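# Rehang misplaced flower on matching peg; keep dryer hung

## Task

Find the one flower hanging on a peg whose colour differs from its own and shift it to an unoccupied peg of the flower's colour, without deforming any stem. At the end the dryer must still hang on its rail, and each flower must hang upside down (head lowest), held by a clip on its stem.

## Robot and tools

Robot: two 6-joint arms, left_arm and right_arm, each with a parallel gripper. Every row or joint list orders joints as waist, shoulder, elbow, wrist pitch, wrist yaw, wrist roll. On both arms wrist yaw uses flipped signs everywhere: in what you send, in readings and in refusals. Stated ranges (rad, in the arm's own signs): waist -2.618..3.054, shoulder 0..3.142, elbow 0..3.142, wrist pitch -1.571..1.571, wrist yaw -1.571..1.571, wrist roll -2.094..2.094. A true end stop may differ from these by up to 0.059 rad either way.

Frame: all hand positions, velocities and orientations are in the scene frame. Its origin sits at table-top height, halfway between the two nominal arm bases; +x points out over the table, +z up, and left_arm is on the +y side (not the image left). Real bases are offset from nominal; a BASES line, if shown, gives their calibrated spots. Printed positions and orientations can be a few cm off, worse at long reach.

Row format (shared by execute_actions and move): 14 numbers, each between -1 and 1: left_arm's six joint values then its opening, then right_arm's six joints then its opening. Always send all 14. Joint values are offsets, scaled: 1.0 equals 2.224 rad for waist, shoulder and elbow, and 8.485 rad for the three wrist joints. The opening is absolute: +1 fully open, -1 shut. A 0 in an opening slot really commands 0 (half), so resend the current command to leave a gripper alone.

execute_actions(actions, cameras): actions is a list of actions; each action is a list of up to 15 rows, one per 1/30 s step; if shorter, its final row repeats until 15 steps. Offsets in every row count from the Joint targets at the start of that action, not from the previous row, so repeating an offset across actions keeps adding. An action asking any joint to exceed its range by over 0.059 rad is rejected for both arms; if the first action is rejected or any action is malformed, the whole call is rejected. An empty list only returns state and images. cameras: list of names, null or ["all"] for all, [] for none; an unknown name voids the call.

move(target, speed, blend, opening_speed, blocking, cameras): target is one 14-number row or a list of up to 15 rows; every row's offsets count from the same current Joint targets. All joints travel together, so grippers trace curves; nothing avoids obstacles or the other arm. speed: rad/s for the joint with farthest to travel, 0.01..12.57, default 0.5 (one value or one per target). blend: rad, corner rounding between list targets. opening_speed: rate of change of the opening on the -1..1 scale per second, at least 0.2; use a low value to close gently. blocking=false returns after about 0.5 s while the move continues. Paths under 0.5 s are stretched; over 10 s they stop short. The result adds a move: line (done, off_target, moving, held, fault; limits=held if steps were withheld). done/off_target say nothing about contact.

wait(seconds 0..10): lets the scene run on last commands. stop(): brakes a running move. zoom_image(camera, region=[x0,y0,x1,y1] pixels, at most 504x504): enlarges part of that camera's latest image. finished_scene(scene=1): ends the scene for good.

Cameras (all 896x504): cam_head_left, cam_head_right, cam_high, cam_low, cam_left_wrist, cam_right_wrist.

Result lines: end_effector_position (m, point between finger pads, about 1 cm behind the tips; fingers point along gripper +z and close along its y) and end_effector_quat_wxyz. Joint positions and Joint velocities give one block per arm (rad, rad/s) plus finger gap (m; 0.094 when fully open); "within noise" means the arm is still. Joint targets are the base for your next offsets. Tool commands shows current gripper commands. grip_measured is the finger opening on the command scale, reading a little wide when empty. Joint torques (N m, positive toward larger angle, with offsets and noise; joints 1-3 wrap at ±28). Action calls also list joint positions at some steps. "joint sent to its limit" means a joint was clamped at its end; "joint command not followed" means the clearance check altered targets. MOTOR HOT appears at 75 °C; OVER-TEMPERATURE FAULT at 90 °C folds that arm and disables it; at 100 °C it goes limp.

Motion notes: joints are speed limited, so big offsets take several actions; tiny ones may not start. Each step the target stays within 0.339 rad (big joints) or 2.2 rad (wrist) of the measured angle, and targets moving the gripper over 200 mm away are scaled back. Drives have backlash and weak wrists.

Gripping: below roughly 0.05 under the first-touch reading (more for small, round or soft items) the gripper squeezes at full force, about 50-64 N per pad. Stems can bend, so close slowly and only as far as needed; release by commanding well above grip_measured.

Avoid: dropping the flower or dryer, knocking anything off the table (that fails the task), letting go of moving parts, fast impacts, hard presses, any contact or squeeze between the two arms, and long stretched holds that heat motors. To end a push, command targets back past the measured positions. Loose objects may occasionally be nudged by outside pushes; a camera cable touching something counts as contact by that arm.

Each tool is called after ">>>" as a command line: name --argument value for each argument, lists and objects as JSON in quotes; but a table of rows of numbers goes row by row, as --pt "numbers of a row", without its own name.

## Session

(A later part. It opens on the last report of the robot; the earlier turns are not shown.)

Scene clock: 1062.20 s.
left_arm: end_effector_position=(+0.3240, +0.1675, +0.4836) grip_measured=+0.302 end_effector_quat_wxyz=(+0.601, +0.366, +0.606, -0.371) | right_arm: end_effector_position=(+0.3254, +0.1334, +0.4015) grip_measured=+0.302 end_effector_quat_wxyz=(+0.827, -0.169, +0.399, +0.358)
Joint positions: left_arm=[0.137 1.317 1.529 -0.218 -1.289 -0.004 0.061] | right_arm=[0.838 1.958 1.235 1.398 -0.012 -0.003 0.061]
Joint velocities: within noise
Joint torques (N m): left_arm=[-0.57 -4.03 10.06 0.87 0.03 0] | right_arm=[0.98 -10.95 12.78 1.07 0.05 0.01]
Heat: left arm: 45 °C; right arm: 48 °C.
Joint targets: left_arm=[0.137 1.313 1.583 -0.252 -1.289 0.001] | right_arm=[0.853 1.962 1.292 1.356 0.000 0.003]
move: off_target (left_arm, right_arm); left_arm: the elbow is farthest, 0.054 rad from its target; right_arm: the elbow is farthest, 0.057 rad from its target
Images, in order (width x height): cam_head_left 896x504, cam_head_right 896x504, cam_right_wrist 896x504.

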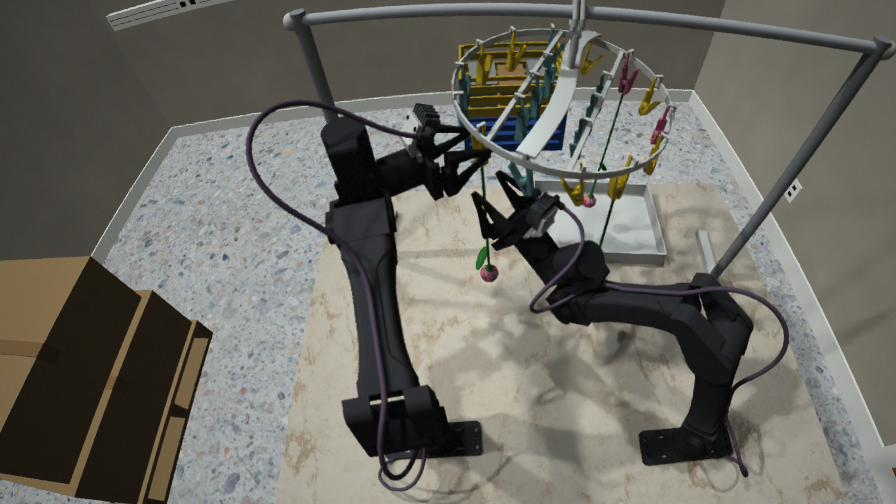

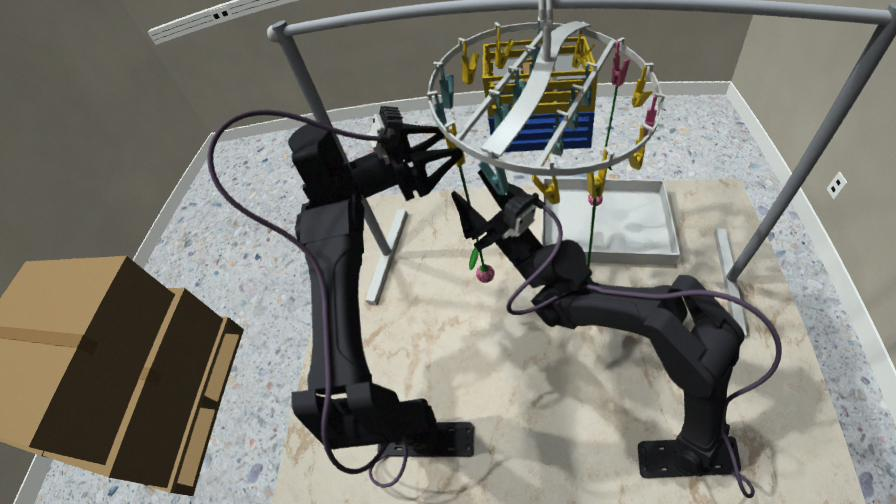

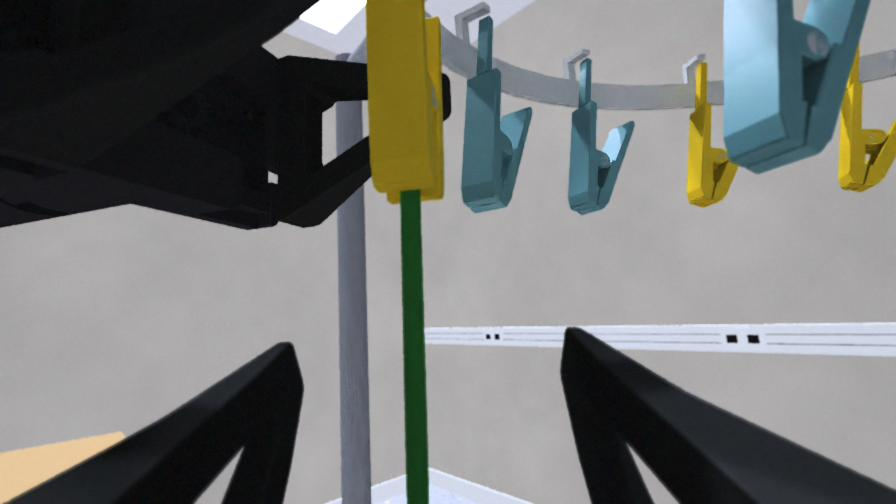

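>>> move --target '[0,0,0,0,0,0,0.302,0,0,0,0,0,0,-0.3]' --opening_speed 0.4

Scene clock: 1106.70 s.
left_arm: end_effector_position=(+0.3240, +0.1675, +0.4836) grip_measured=+0.302 end_effector_quat_wxyz=(+0.601, +0.366, +0.606, -0.371) | right_arm: end_effector_position=(+0.3253, +0.1334, +0.4021) grip_measured=-0.298 end_effector_quat_wxyz=(+0.828, -0.169, +0.398, +0.358)
Joint positions: left_arm=[0.137 1.317 1.529 -0.218 -1.289 -0.004 0.061] | right_arm=[0.838 1.958 1.237 1.398 -0.012 -0.003 0.033]
Joint velocities: within noise
Joint torques (N m): left_arm=[-0.62 -4.05 10.06 0.86 0.08 -0.05] | right_arm=[0.98 -10.95 12.72 1.08 0.05 0.01]
Heat: left arm: 46 °C; right arm: 41 °C.
Joint targets: left_arm=[0.137 1.313 1.583 -0.252 -1.289 0.001] | right_arm=[0.853 1.962 1.292 1.356 0.000 0.003]
move: off_target (left_arm, right_arm); left_arm: the elbow is farthest, 0.054 rad from its target; right_arm: the elbow is farthest, 0.055 rad from its target

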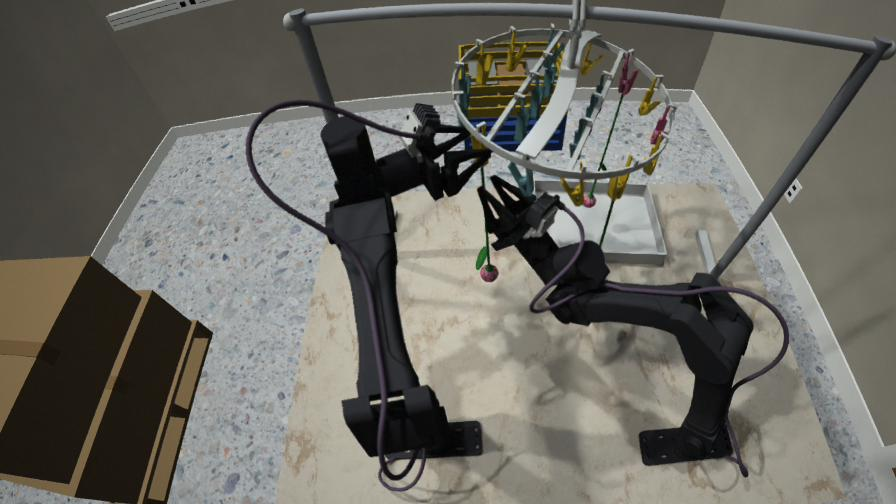

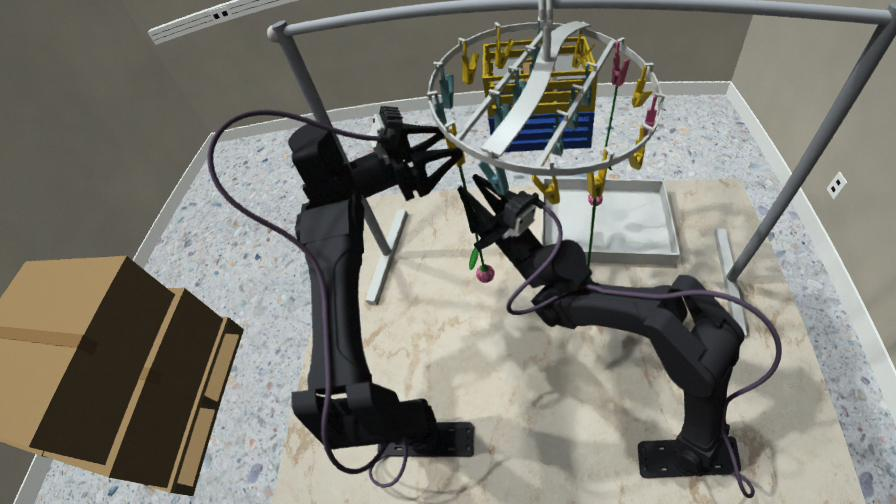

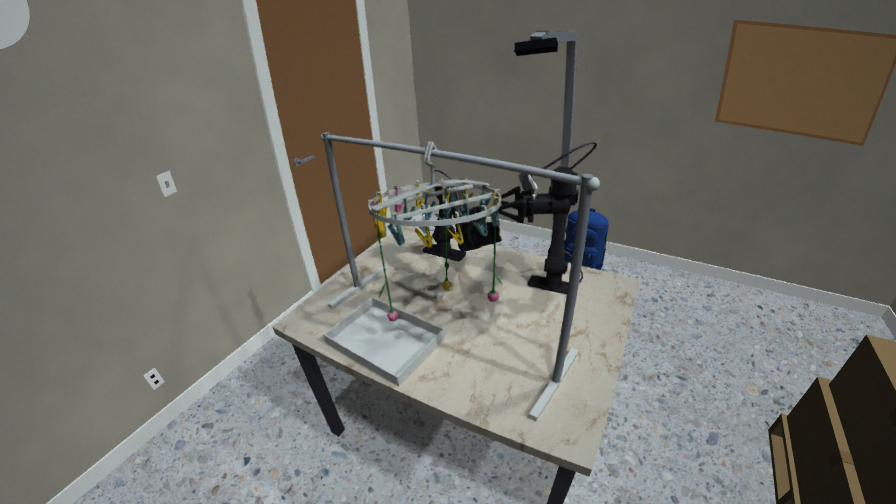

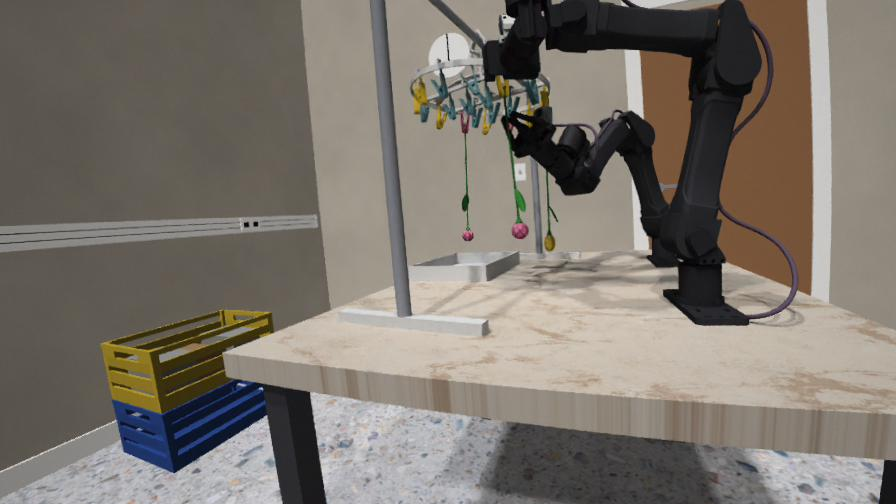

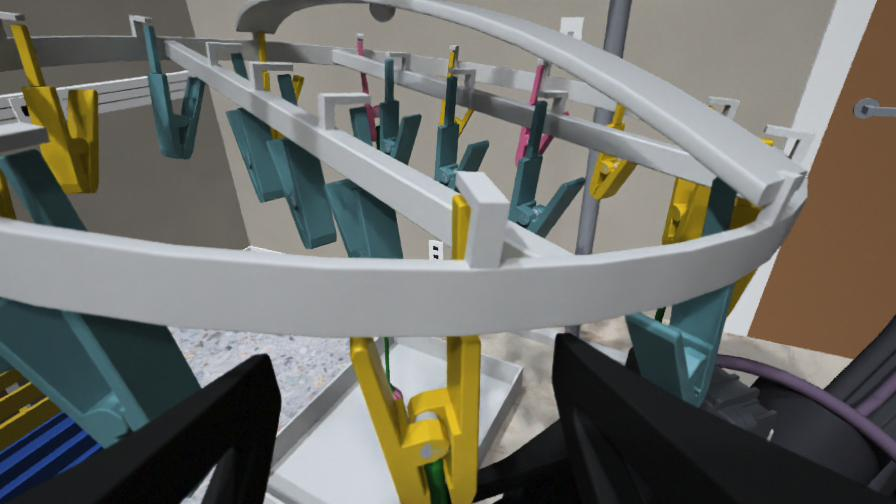

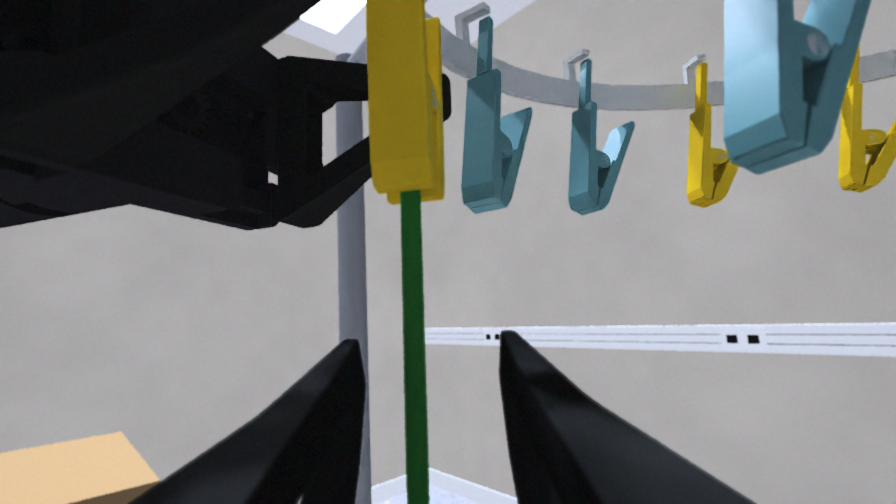

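>>> move --target '[0,0,0,0,0,0,0.302,0.0018,0.008,0.010,0,0,0,-0.3]' --cameras '["cam_right_wrist"]'

Scene clock: 1119.57 s.
left_arm: end_effector_position=(+0.3240, +0.1675, +0.4836) grip_measured=+0.302 end_effector_quat_wxyz=(+0.601, +0.366, +0.606, -0.371) | right_arm: end_effector_position=(+0.3242, +0.1407, +0.4012) grip_measured=-0.298 end_effector_quat_wxyz=(+0.826, -0.171, +0.396, +0.362)
Joint positions: left_arm=[0.137 1.317 1.529 -0.218 -1.289 -0.004 0.061] | right_arm=[0.848 1.976 1.258 1.396 -0.012 -0.003 0.033]
Joint velocities: within noise
Joint torques (N m): left_arm=[-0.35 -3.97 10.1 0.84 0.01 -0.02] | right_arm=[0.84 -11.17 12.68 1.07 0.05 0.01]
Heat: left arm: 46 °C; right arm: 41 °C.
Joint targets: left_arm=[0.137 1.313 1.583 -0.252 -1.289 0.001] | right_arm=[0.857 1.979 1.314 1.356 0.000 0.003]
move: off_target (left_arm, right_arm); left_arm: the elbow is farthest, 0.054 rad from its target; right_arm: the elbow is farthest, 0.056 rad from its target
Images, in order (width x height): cam_right_wrist 896x504.

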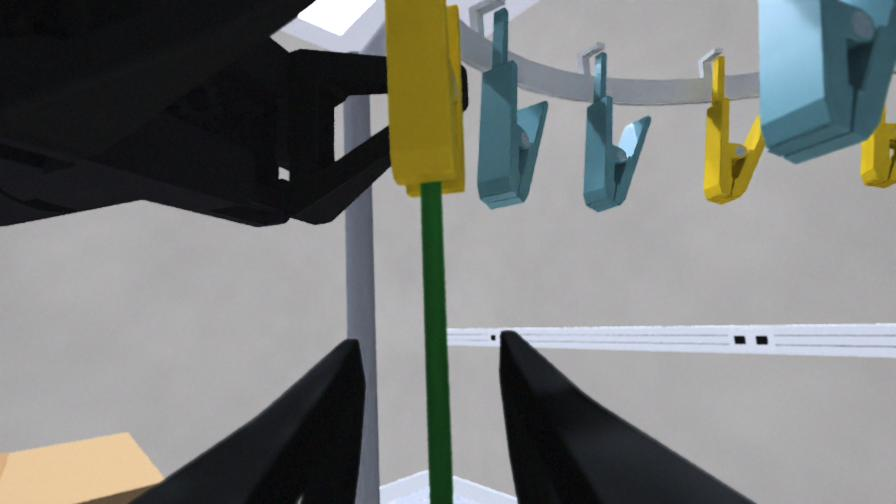

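>>> move --target '[0,0,0,0,0,0,0.302,0,0,0,0,0,0,-0.86]' --opening_speed 0.3 --cameras '["cam_right_wrist"]'

>>> move --target '[0,0,0,0,0,0,0.302,0,0,0,0,0,0,-0.93]' --opening_speed 0.2 --cameras '["cam_right_wrist", "cam_left_wrist"]'

Scene clock: 1135.10 s.
left_arm: end_effector_position=(+0.3240, +0.1675, +0.4836) grip_measured=+0.302 end_effector_quat_wxyz=(+0.601, +0.366, +0.606, -0.371) | right_arm: end_effector_position=(+0.3236, +0.1412, +0.4012) grip_measured=-0.856 end_effector_quat_wxyz=(+0.826, -0.171, +0.396, +0.363)
Joint positions: left_arm=[0.137 1.317 1.529 -0.218 -1.289 -0.004 0.061] | right_arm=[0.85 1.976 1.258 1.396 -0.012 -0.003 0.007]
Joint velocities: within noise
Joint torques (N m): left_arm=[-0.38 -4 10.13 0.84 0.05 -0.02] | right_arm=[0.77 -11.15 12.71 1.07 0.05 -0.01]
Heat: left arm: 46 °C; right arm: 41 °C.
Joint targets: left_arm=[0.137 1.313 1.583 -0.252 -1.289 0.001] | right_arm=[0.857 1.979 1.314 1.356 0.000 0.003]
move: off_target (left_arm, right_arm); left_arm: the elbow is farthest, 0.054 rad from its target; right_arm: the elbow is farthest, 0.056 rad from its target
Images, in order (width x height): cam_right_wrist 896x504.

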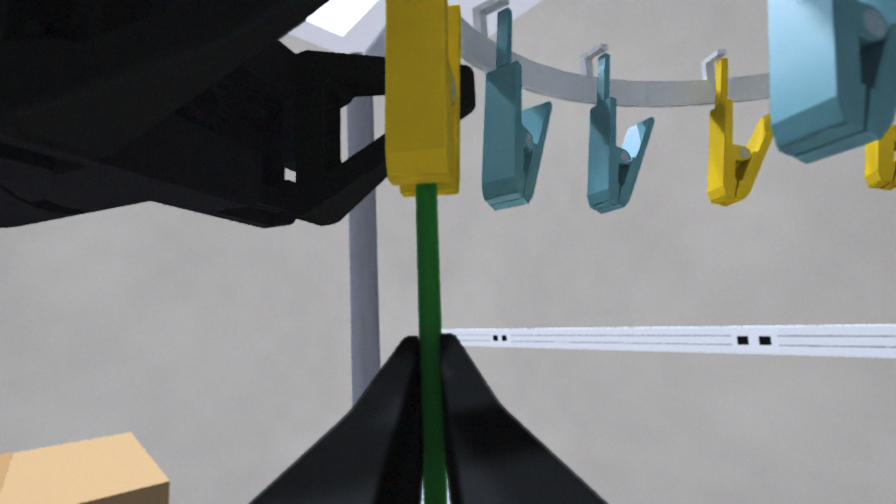

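Scene clock: 1135.67 s.
left_arm: end_effector_position=(+0.3240, +0.1675, +0.4836) grip_measured=+0.302 end_effector_quat_wxyz=(+0.601, +0.366, +0.606, -0.371) | right_arm: end_effector_position=(+0.3248, +0.1401, +0.4012) grip_measured=-0.904 end_effector_quat_wxyz=(+0.826, -0.170, +0.397, +0.362)
Joint positions: left_arm=[0.137 1.317 1.529 -0.218 -1.289 -0.004 0.061] | right_arm=[0.847 1.976 1.258 1.396 -0.012 -0.003 0.005]
Joint velocities: within noise
Joint torques (N m): left_arm=[-0.46 -4.16 10.1 0.83 0.02 -0.03] | right_arm=[0.65 -11.17 12.72 1.08 0.05 0.01]
Heat: left arm: 46 °C; right arm: 41 °C.
Joint targets: left_arm=[0.137 1.313 1.583 -0.252 -1.289 0.001] | right_arm=[0.857 1.979 1.314 1.356 0.000 0.003]
move: off_target (left_arm, right_arm); left_arm: the elbow is farthest, 0.054 rad from its target; right_arm: the elbow is farthest, 0.056 rad from its target
Images, in order (width x height): cam_left_wrist 896x504, cam_right_wrist 896x504.

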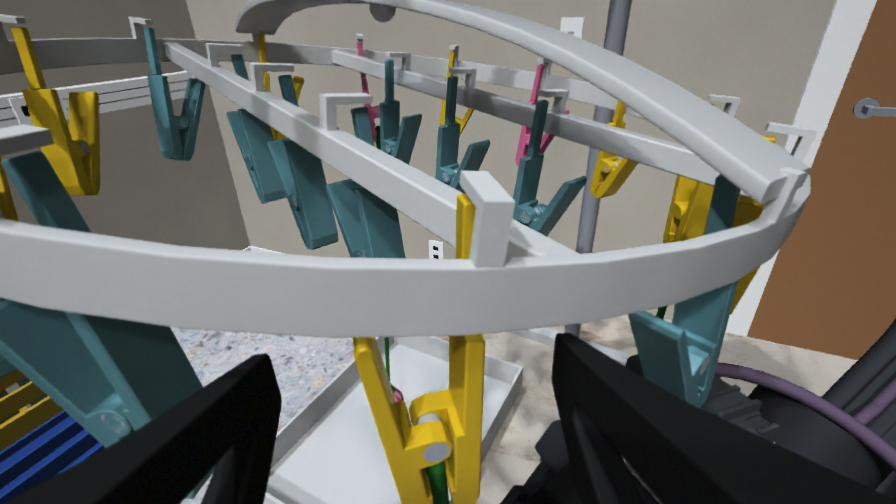

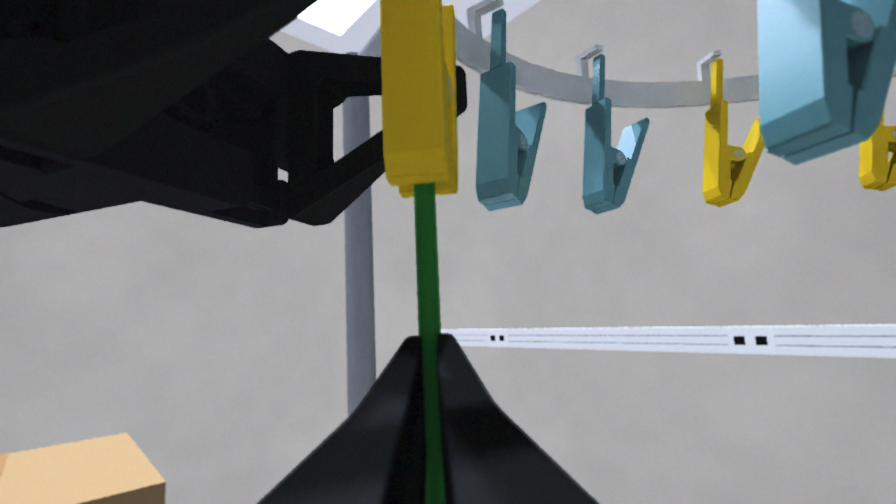

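>>> move --target '[0,0,0,0,0,0,-0.35,0,0,0,0,0,0,-0.95]' --opening_speed 0.4 --cameras '["cam_right_wrist", "cam_left_wrist"]'

Scene clock: 1145.10 s.
left_arm: end_effector_position=(+0.3240, +0.1675, +0.4836) grip_measured=-0.348 end_effector_quat_wxyz=(+0.601, +0.366, +0.606, -0.371) | right_arm: end_effector_position=(+0.3254, +0.1395, +0.4012) grip_measured=-0.905 end_effector_quat_wxyz=(+0.827, -0.170, +0.397, +0.361)
Joint positions: left_arm=[0.137 1.317 1.529 -0.218 -1.289 -0.004 0.031] | right_arm=[0.845 1.976 1.258 1.396 -0.012 -0.003 0.004]
Joint velocities: within noise
Joint torques (N m): left_arm=[-0.55 -4.04 10.1 0.84 0.03 -0.04] | right_arm=[0.75 -11.17 12.71 1.07 0.05 0]
Heat: left arm: 46 °C; right arm: 41 °C.
Joint targets: left_arm=[0.137 1.313 1.583 -0.252 -1.289 0.001] | right_arm=[0.857 1.979 1.314 1.356 0.000 0.003]
move: off_target (left_arm, right_arm); left_arm: the elbow is farthest, 0.054 rad from its target; right_arm: the elbow is farthest, 0.056 rad from its target
Images, in order (width x height): cam_left_wrist 896x504, cam_right_wrist 896x504.

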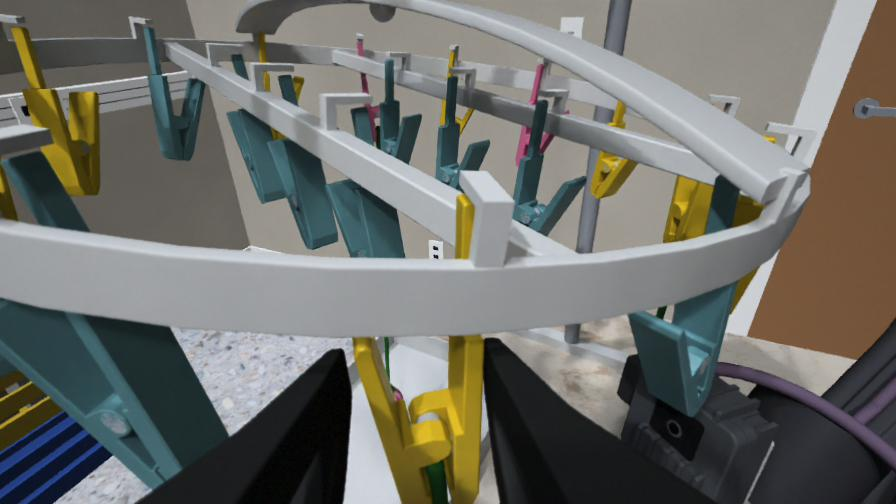

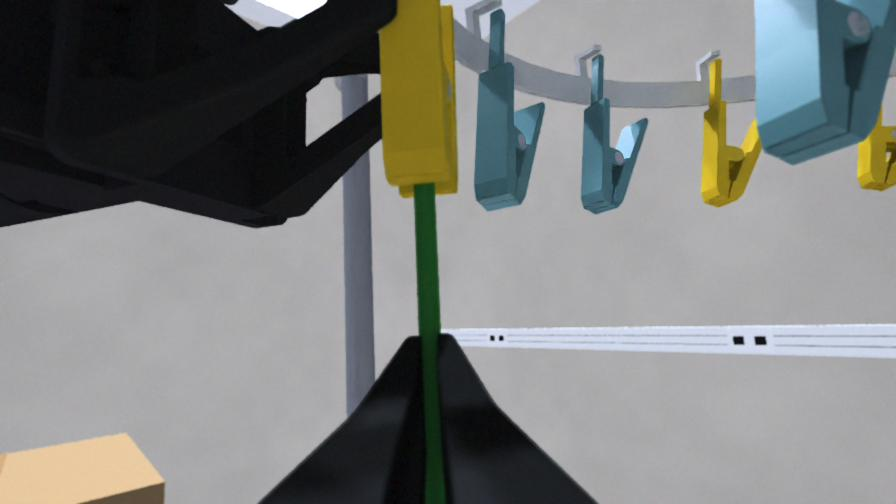

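>>> move --target '[0,0,0,0,0,0,-0.55,0,0,0,0,0,0,-0.95]' --opening_speed 0.2 --cameras '["cam_right_wrist", "cam_left_wrist"]'

Scene clock: 1150.67 s.
left_arm: end_effector_position=(+0.3238, +0.1670, +0.4836) grip_measured=-0.546 end_effector_quat_wxyz=(+0.601, +0.366, +0.606, -0.371) | right_arm: end_effector_position=(+0.3263, +0.1393, +0.4006) grip_measured=-0.905 end_effector_quat_wxyz=(+0.826, -0.170, +0.398, +0.360)
Joint positions: left_arm=[0.136 1.317 1.529 -0.218 -1.289 -0.004 0.021] | right_arm=[0.844 1.976 1.258 1.393 -0.012 -0.003 0.004]
Joint velocities: within noise
Joint torques (N m): left_arm=[-0.44 -4.15 10.04 0.86 -0.02 -0.02] | right_arm=[0.75 -11.17 12.72 1.1 0.05 0.01]
Heat: left arm: 46 °C; right arm: 41 °C.
Joint targets: left_arm=[0.137 1.313 1.583 -0.252 -1.289 0.001] | right_arm=[0.857 1.979 1.314 1.356 0.000 0.003]
move: off_target (left_arm, right_arm); left_arm: the elbow is farthest, 0.054 rad from its target; right_arm: the elbow is farthest, 0.056 rad from its target
Images, in order (width x height): cam_left_wrist 896x504, cam_right_wrist 896x504.

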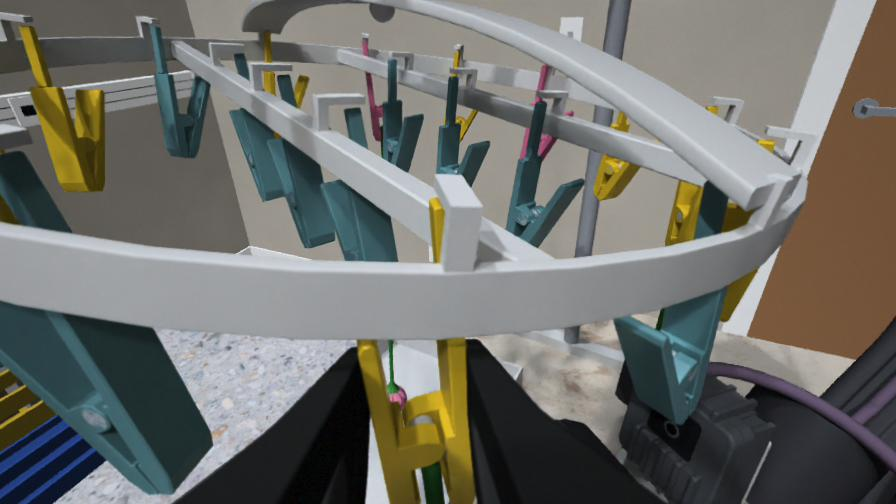

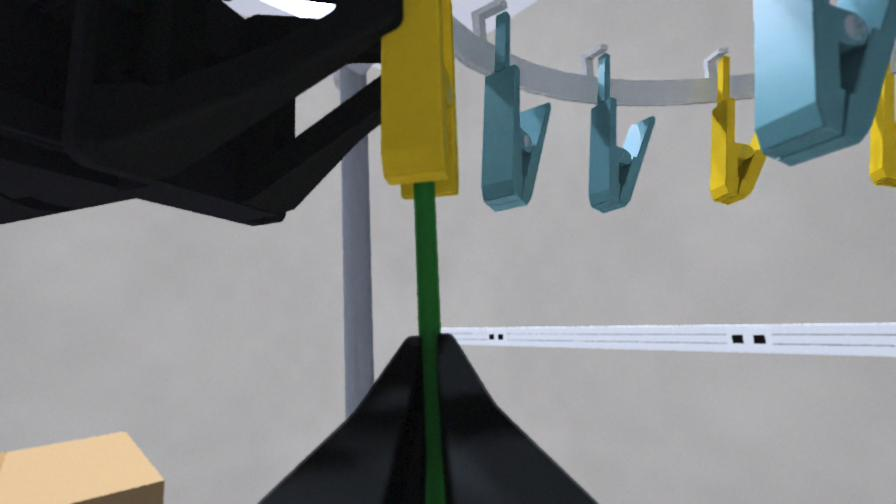

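>>> move --target '[0,0,0,0,0,0,-0.7,0,0,0,0,0,0,-0.95]' --opening_speed 0.2 --cameras '["cam_right_wrist", "cam_left_wrist"]'

Scene clock: 1156.07 s.
left_arm: end_effector_position=(+0.3238, +0.1670, +0.4836) grip_measured=-0.568 end_effector_quat_wxyz=(+0.601, +0.366, +0.606, -0.371) | right_arm: end_effector_position=(+0.3263, +0.1393, +0.4006) grip_measured=-0.905 end_effector_quat_wxyz=(+0.826, -0.170, +0.398, +0.360)
Joint positions: left_arm=[0.136 1.317 1.529 -0.218 -1.289 -0.004 0.02] | right_arm=[0.844 1.976 1.258 1.393 -0.012 -0.003 0.004]
Joint velocities: within noise
Joint torques (N m): left_arm=[-0.42 -4.14 10 0.88 0.08 -0.07] | right_arm=[0.76 -11.17 12.72 1.1 0.05 0.01]
Heat: left arm: 46 °C; right arm: 41 °C.
Joint targets: left_arm=[0.137 1.313 1.583 -0.252 -1.289 0.001] | right_arm=[0.857 1.979 1.314 1.356 0.000 0.003]
move: off_target (left_arm, right_arm); left_arm: the elbow is farthest, 0.054 rad from its target; right_arm: the elbow is farthest, 0.056 rad from its target
Images, in order (width x height): cam_left_wrist 896x504, cam_right_wrist 896x504.

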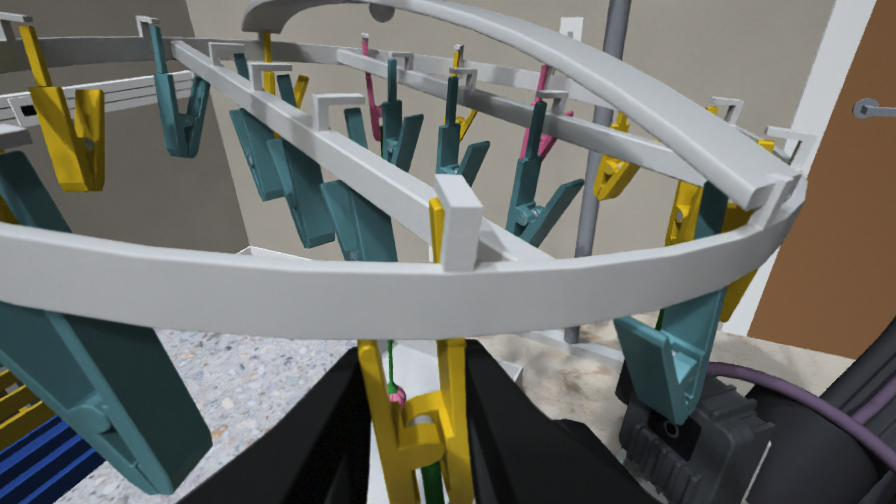

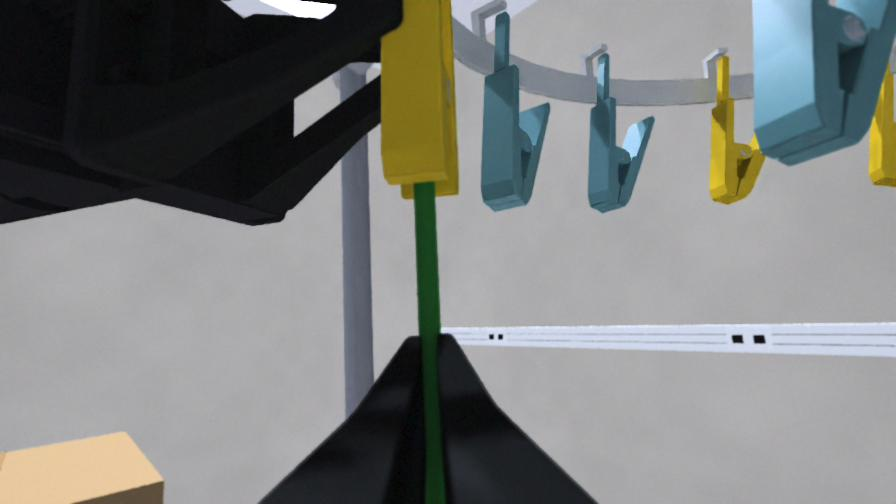

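>>> zoom_image --camera "cam_left_wrist" --region '[300, 300, 540, 504]'

>>> zoom_image --camera "cam_right_wrist" --region '[330, 0, 530, 240]'

Scaled by 2.100 from the camera's 896x504 image, which has a finer 1280x720 frame.

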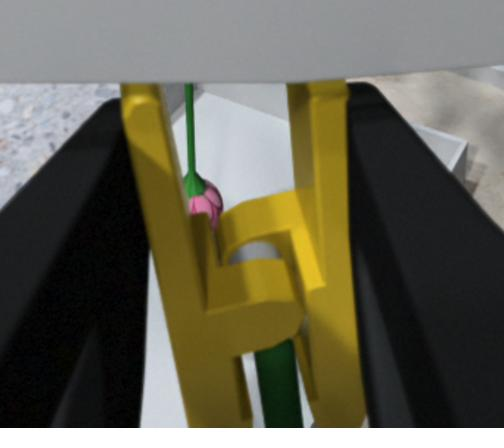

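Scaled by 2.100 from the camera's 896x504 image, which has a finer 1280x720 frame.

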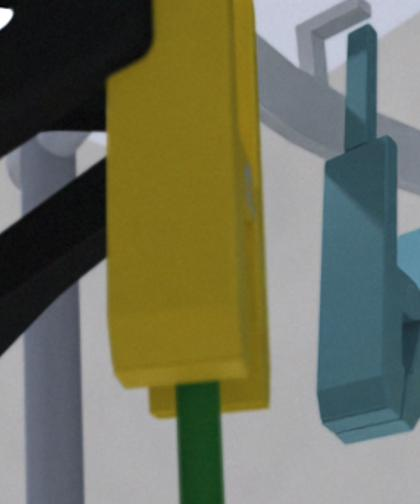

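>>> move --target '[0,0,0,0,0,0,-0.7,0,0.0098,-0.0093,0.005,0,0,-0.95]' --speed 0.1 --cameras '["cam_right_wrist", "cam_left_wrist"]'

Scene clock: 1196.47 s.
left_arm: end_effector_position=(+0.3253, +0.1702, +0.4836) grip_measured=-0.569 end_effector_quat_wxyz=(+0.603, +0.362, +0.608, -0.368) | right_arm: end_effector_position=(+0.3287, +0.1457, +0.3885) grip_measured=-0.905 end_effector_quat_wxyz=(+0.821, -0.176, +0.407, +0.360)
Joint positions: left_arm=[0.145 1.317 1.529 -0.218 -1.286 -0.004 0.02] | right_arm=[0.848 1.999 1.258 1.393 -0.012 -0.003 0.004]
Joint velocities: within noise
Joint torques (N m): left_arm=[-0.53 -4.15 10.03 0.85 0.01 -0.01] | right_arm=[0.75 -11.47 10.63 1.5 0.05 0.01]
Heat: left arm: 46 °C; right arm: 42 °C.
Joint targets: left_arm=[0.137 1.313 1.583 -0.252 -1.289 0.001] | right_arm=[0.857 2.001 1.294 1.399 0.000 0.003]
move: off_target (left_arm); left_arm: the elbow is farthest, 0.054 rad from its target
Images, in order (width x height): cam_left_wrist 896x504, cam_right_wrist 896x504.

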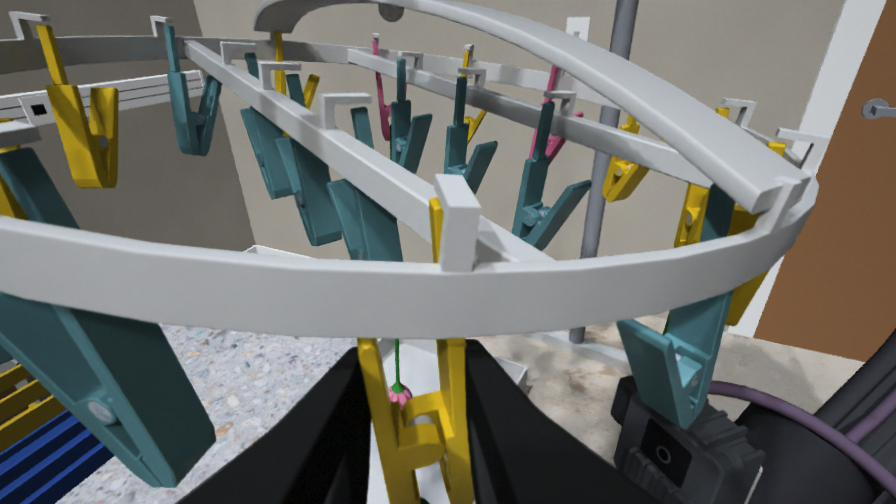

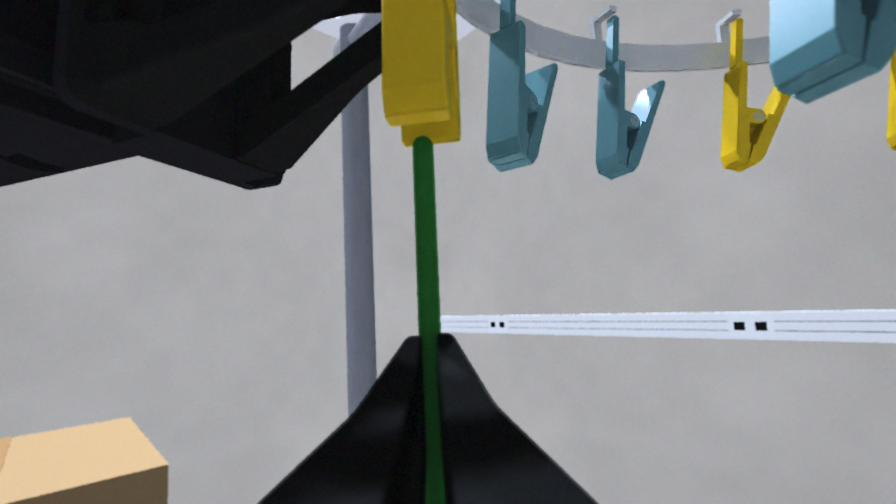

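>>> zoom_image --camera "cam_left_wrist" --region '[340, 20, 600, 200]'

>>> zoom_image --camera "cam_head_right" --region '[580, 40, 720, 220]'

Scaled by 1.938 from the camera's 896x504 image, which has a finer 1280x720 frame.

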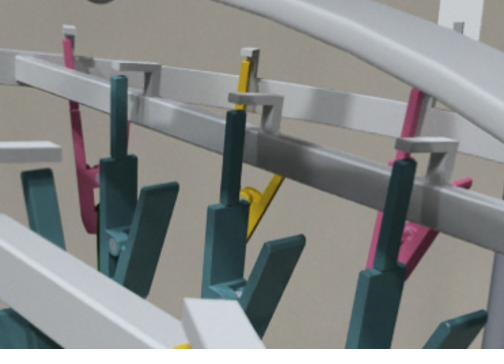

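This scene's latest camera images include none from cam_head_right. They are from: cam_left_wrist, cam_right_wrist. cam_head_right's image comes with the result of a call that names it in "cameras".

>>> move --pt "0 0 0 0 0 0 -0.7 0.001 0.0162 -0.0137 0.0088 0 0 -0.95" --pt "0 0 0 0 0 0 -0.7 0.0103 -0.1106 -0.1938 0.0166 0 0 -0.95" --speed '[0.1, 0.3]' --blend '[0.02, 0]'

Scene clock: 1361.23 s.
left_arm: end_effector_position=(+0.3248, +0.1687, +0.4836) grip_measured=-0.569 end_effector_quat_wxyz=(+0.602, +0.364, +0.607, -0.369) | right_arm: end_effector_position=(+0.2815, +0.1080, +0.3452) grip_measured=-0.905 end_effector_quat_wxyz=(+0.792, -0.201, +0.452, +0.357)
Joint positions: left_arm=[0.14 1.317 1.529 -0.218 -1.286 -0.004 0.02] | right_arm=[0.868 1.794 0.878 1.451 -0.012 -0.003 0.004]
Joint velocities: within noise
Joint torques (N m): left_arm=[-0.39 -4.05 10.19 0.85 0.06 0.02] | right_arm=[0.73 -12.85 5.42 2.42 0.05 0.01]
Heat: left arm: 47 °C; right arm: 42 °C.
Joint targets: left_arm=[0.137 1.313 1.583 -0.252 -1.289 0.001] | right_arm=[0.880 1.755 0.862 1.540 0.000 0.003]
move: off_target (left_arm, right_arm); left_arm: the elbow is farthest, 0.054 rad from its target; right_arm: the wrist pitch is farthest, 0.089 rad from its target

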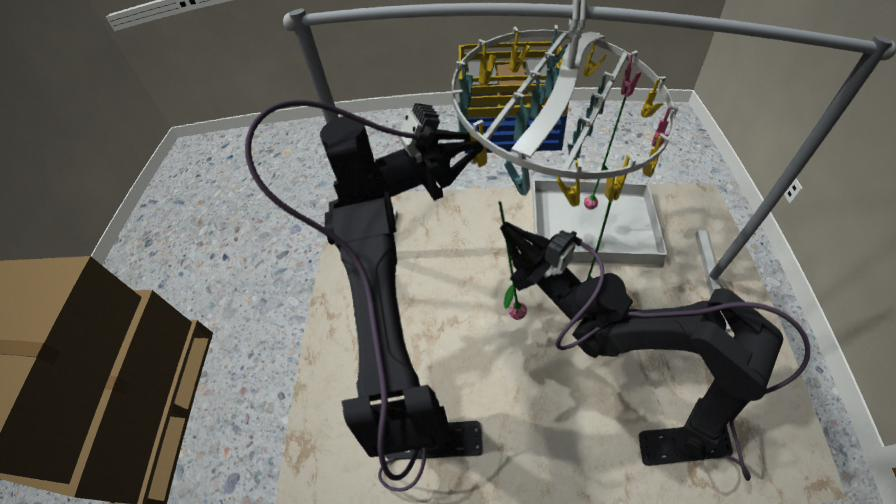

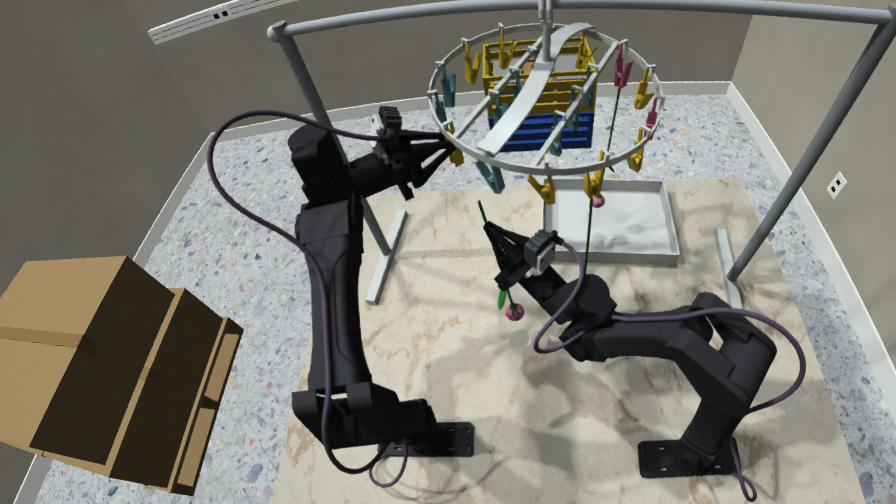

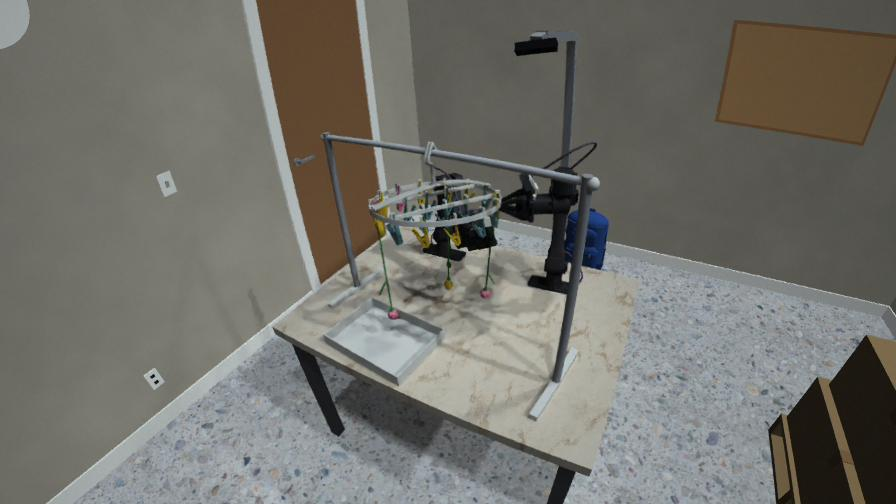

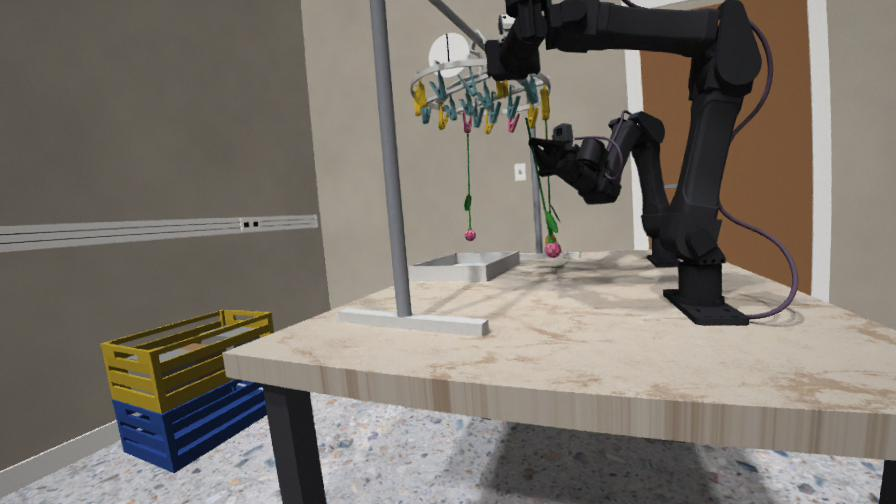

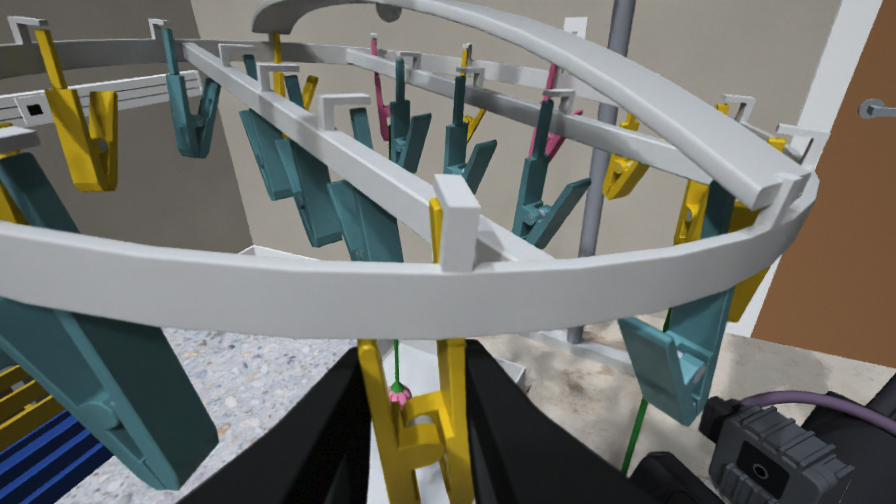

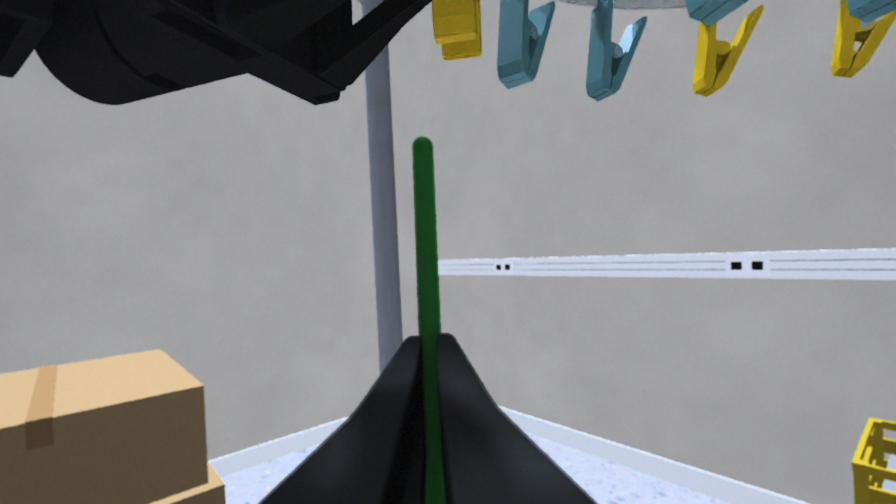

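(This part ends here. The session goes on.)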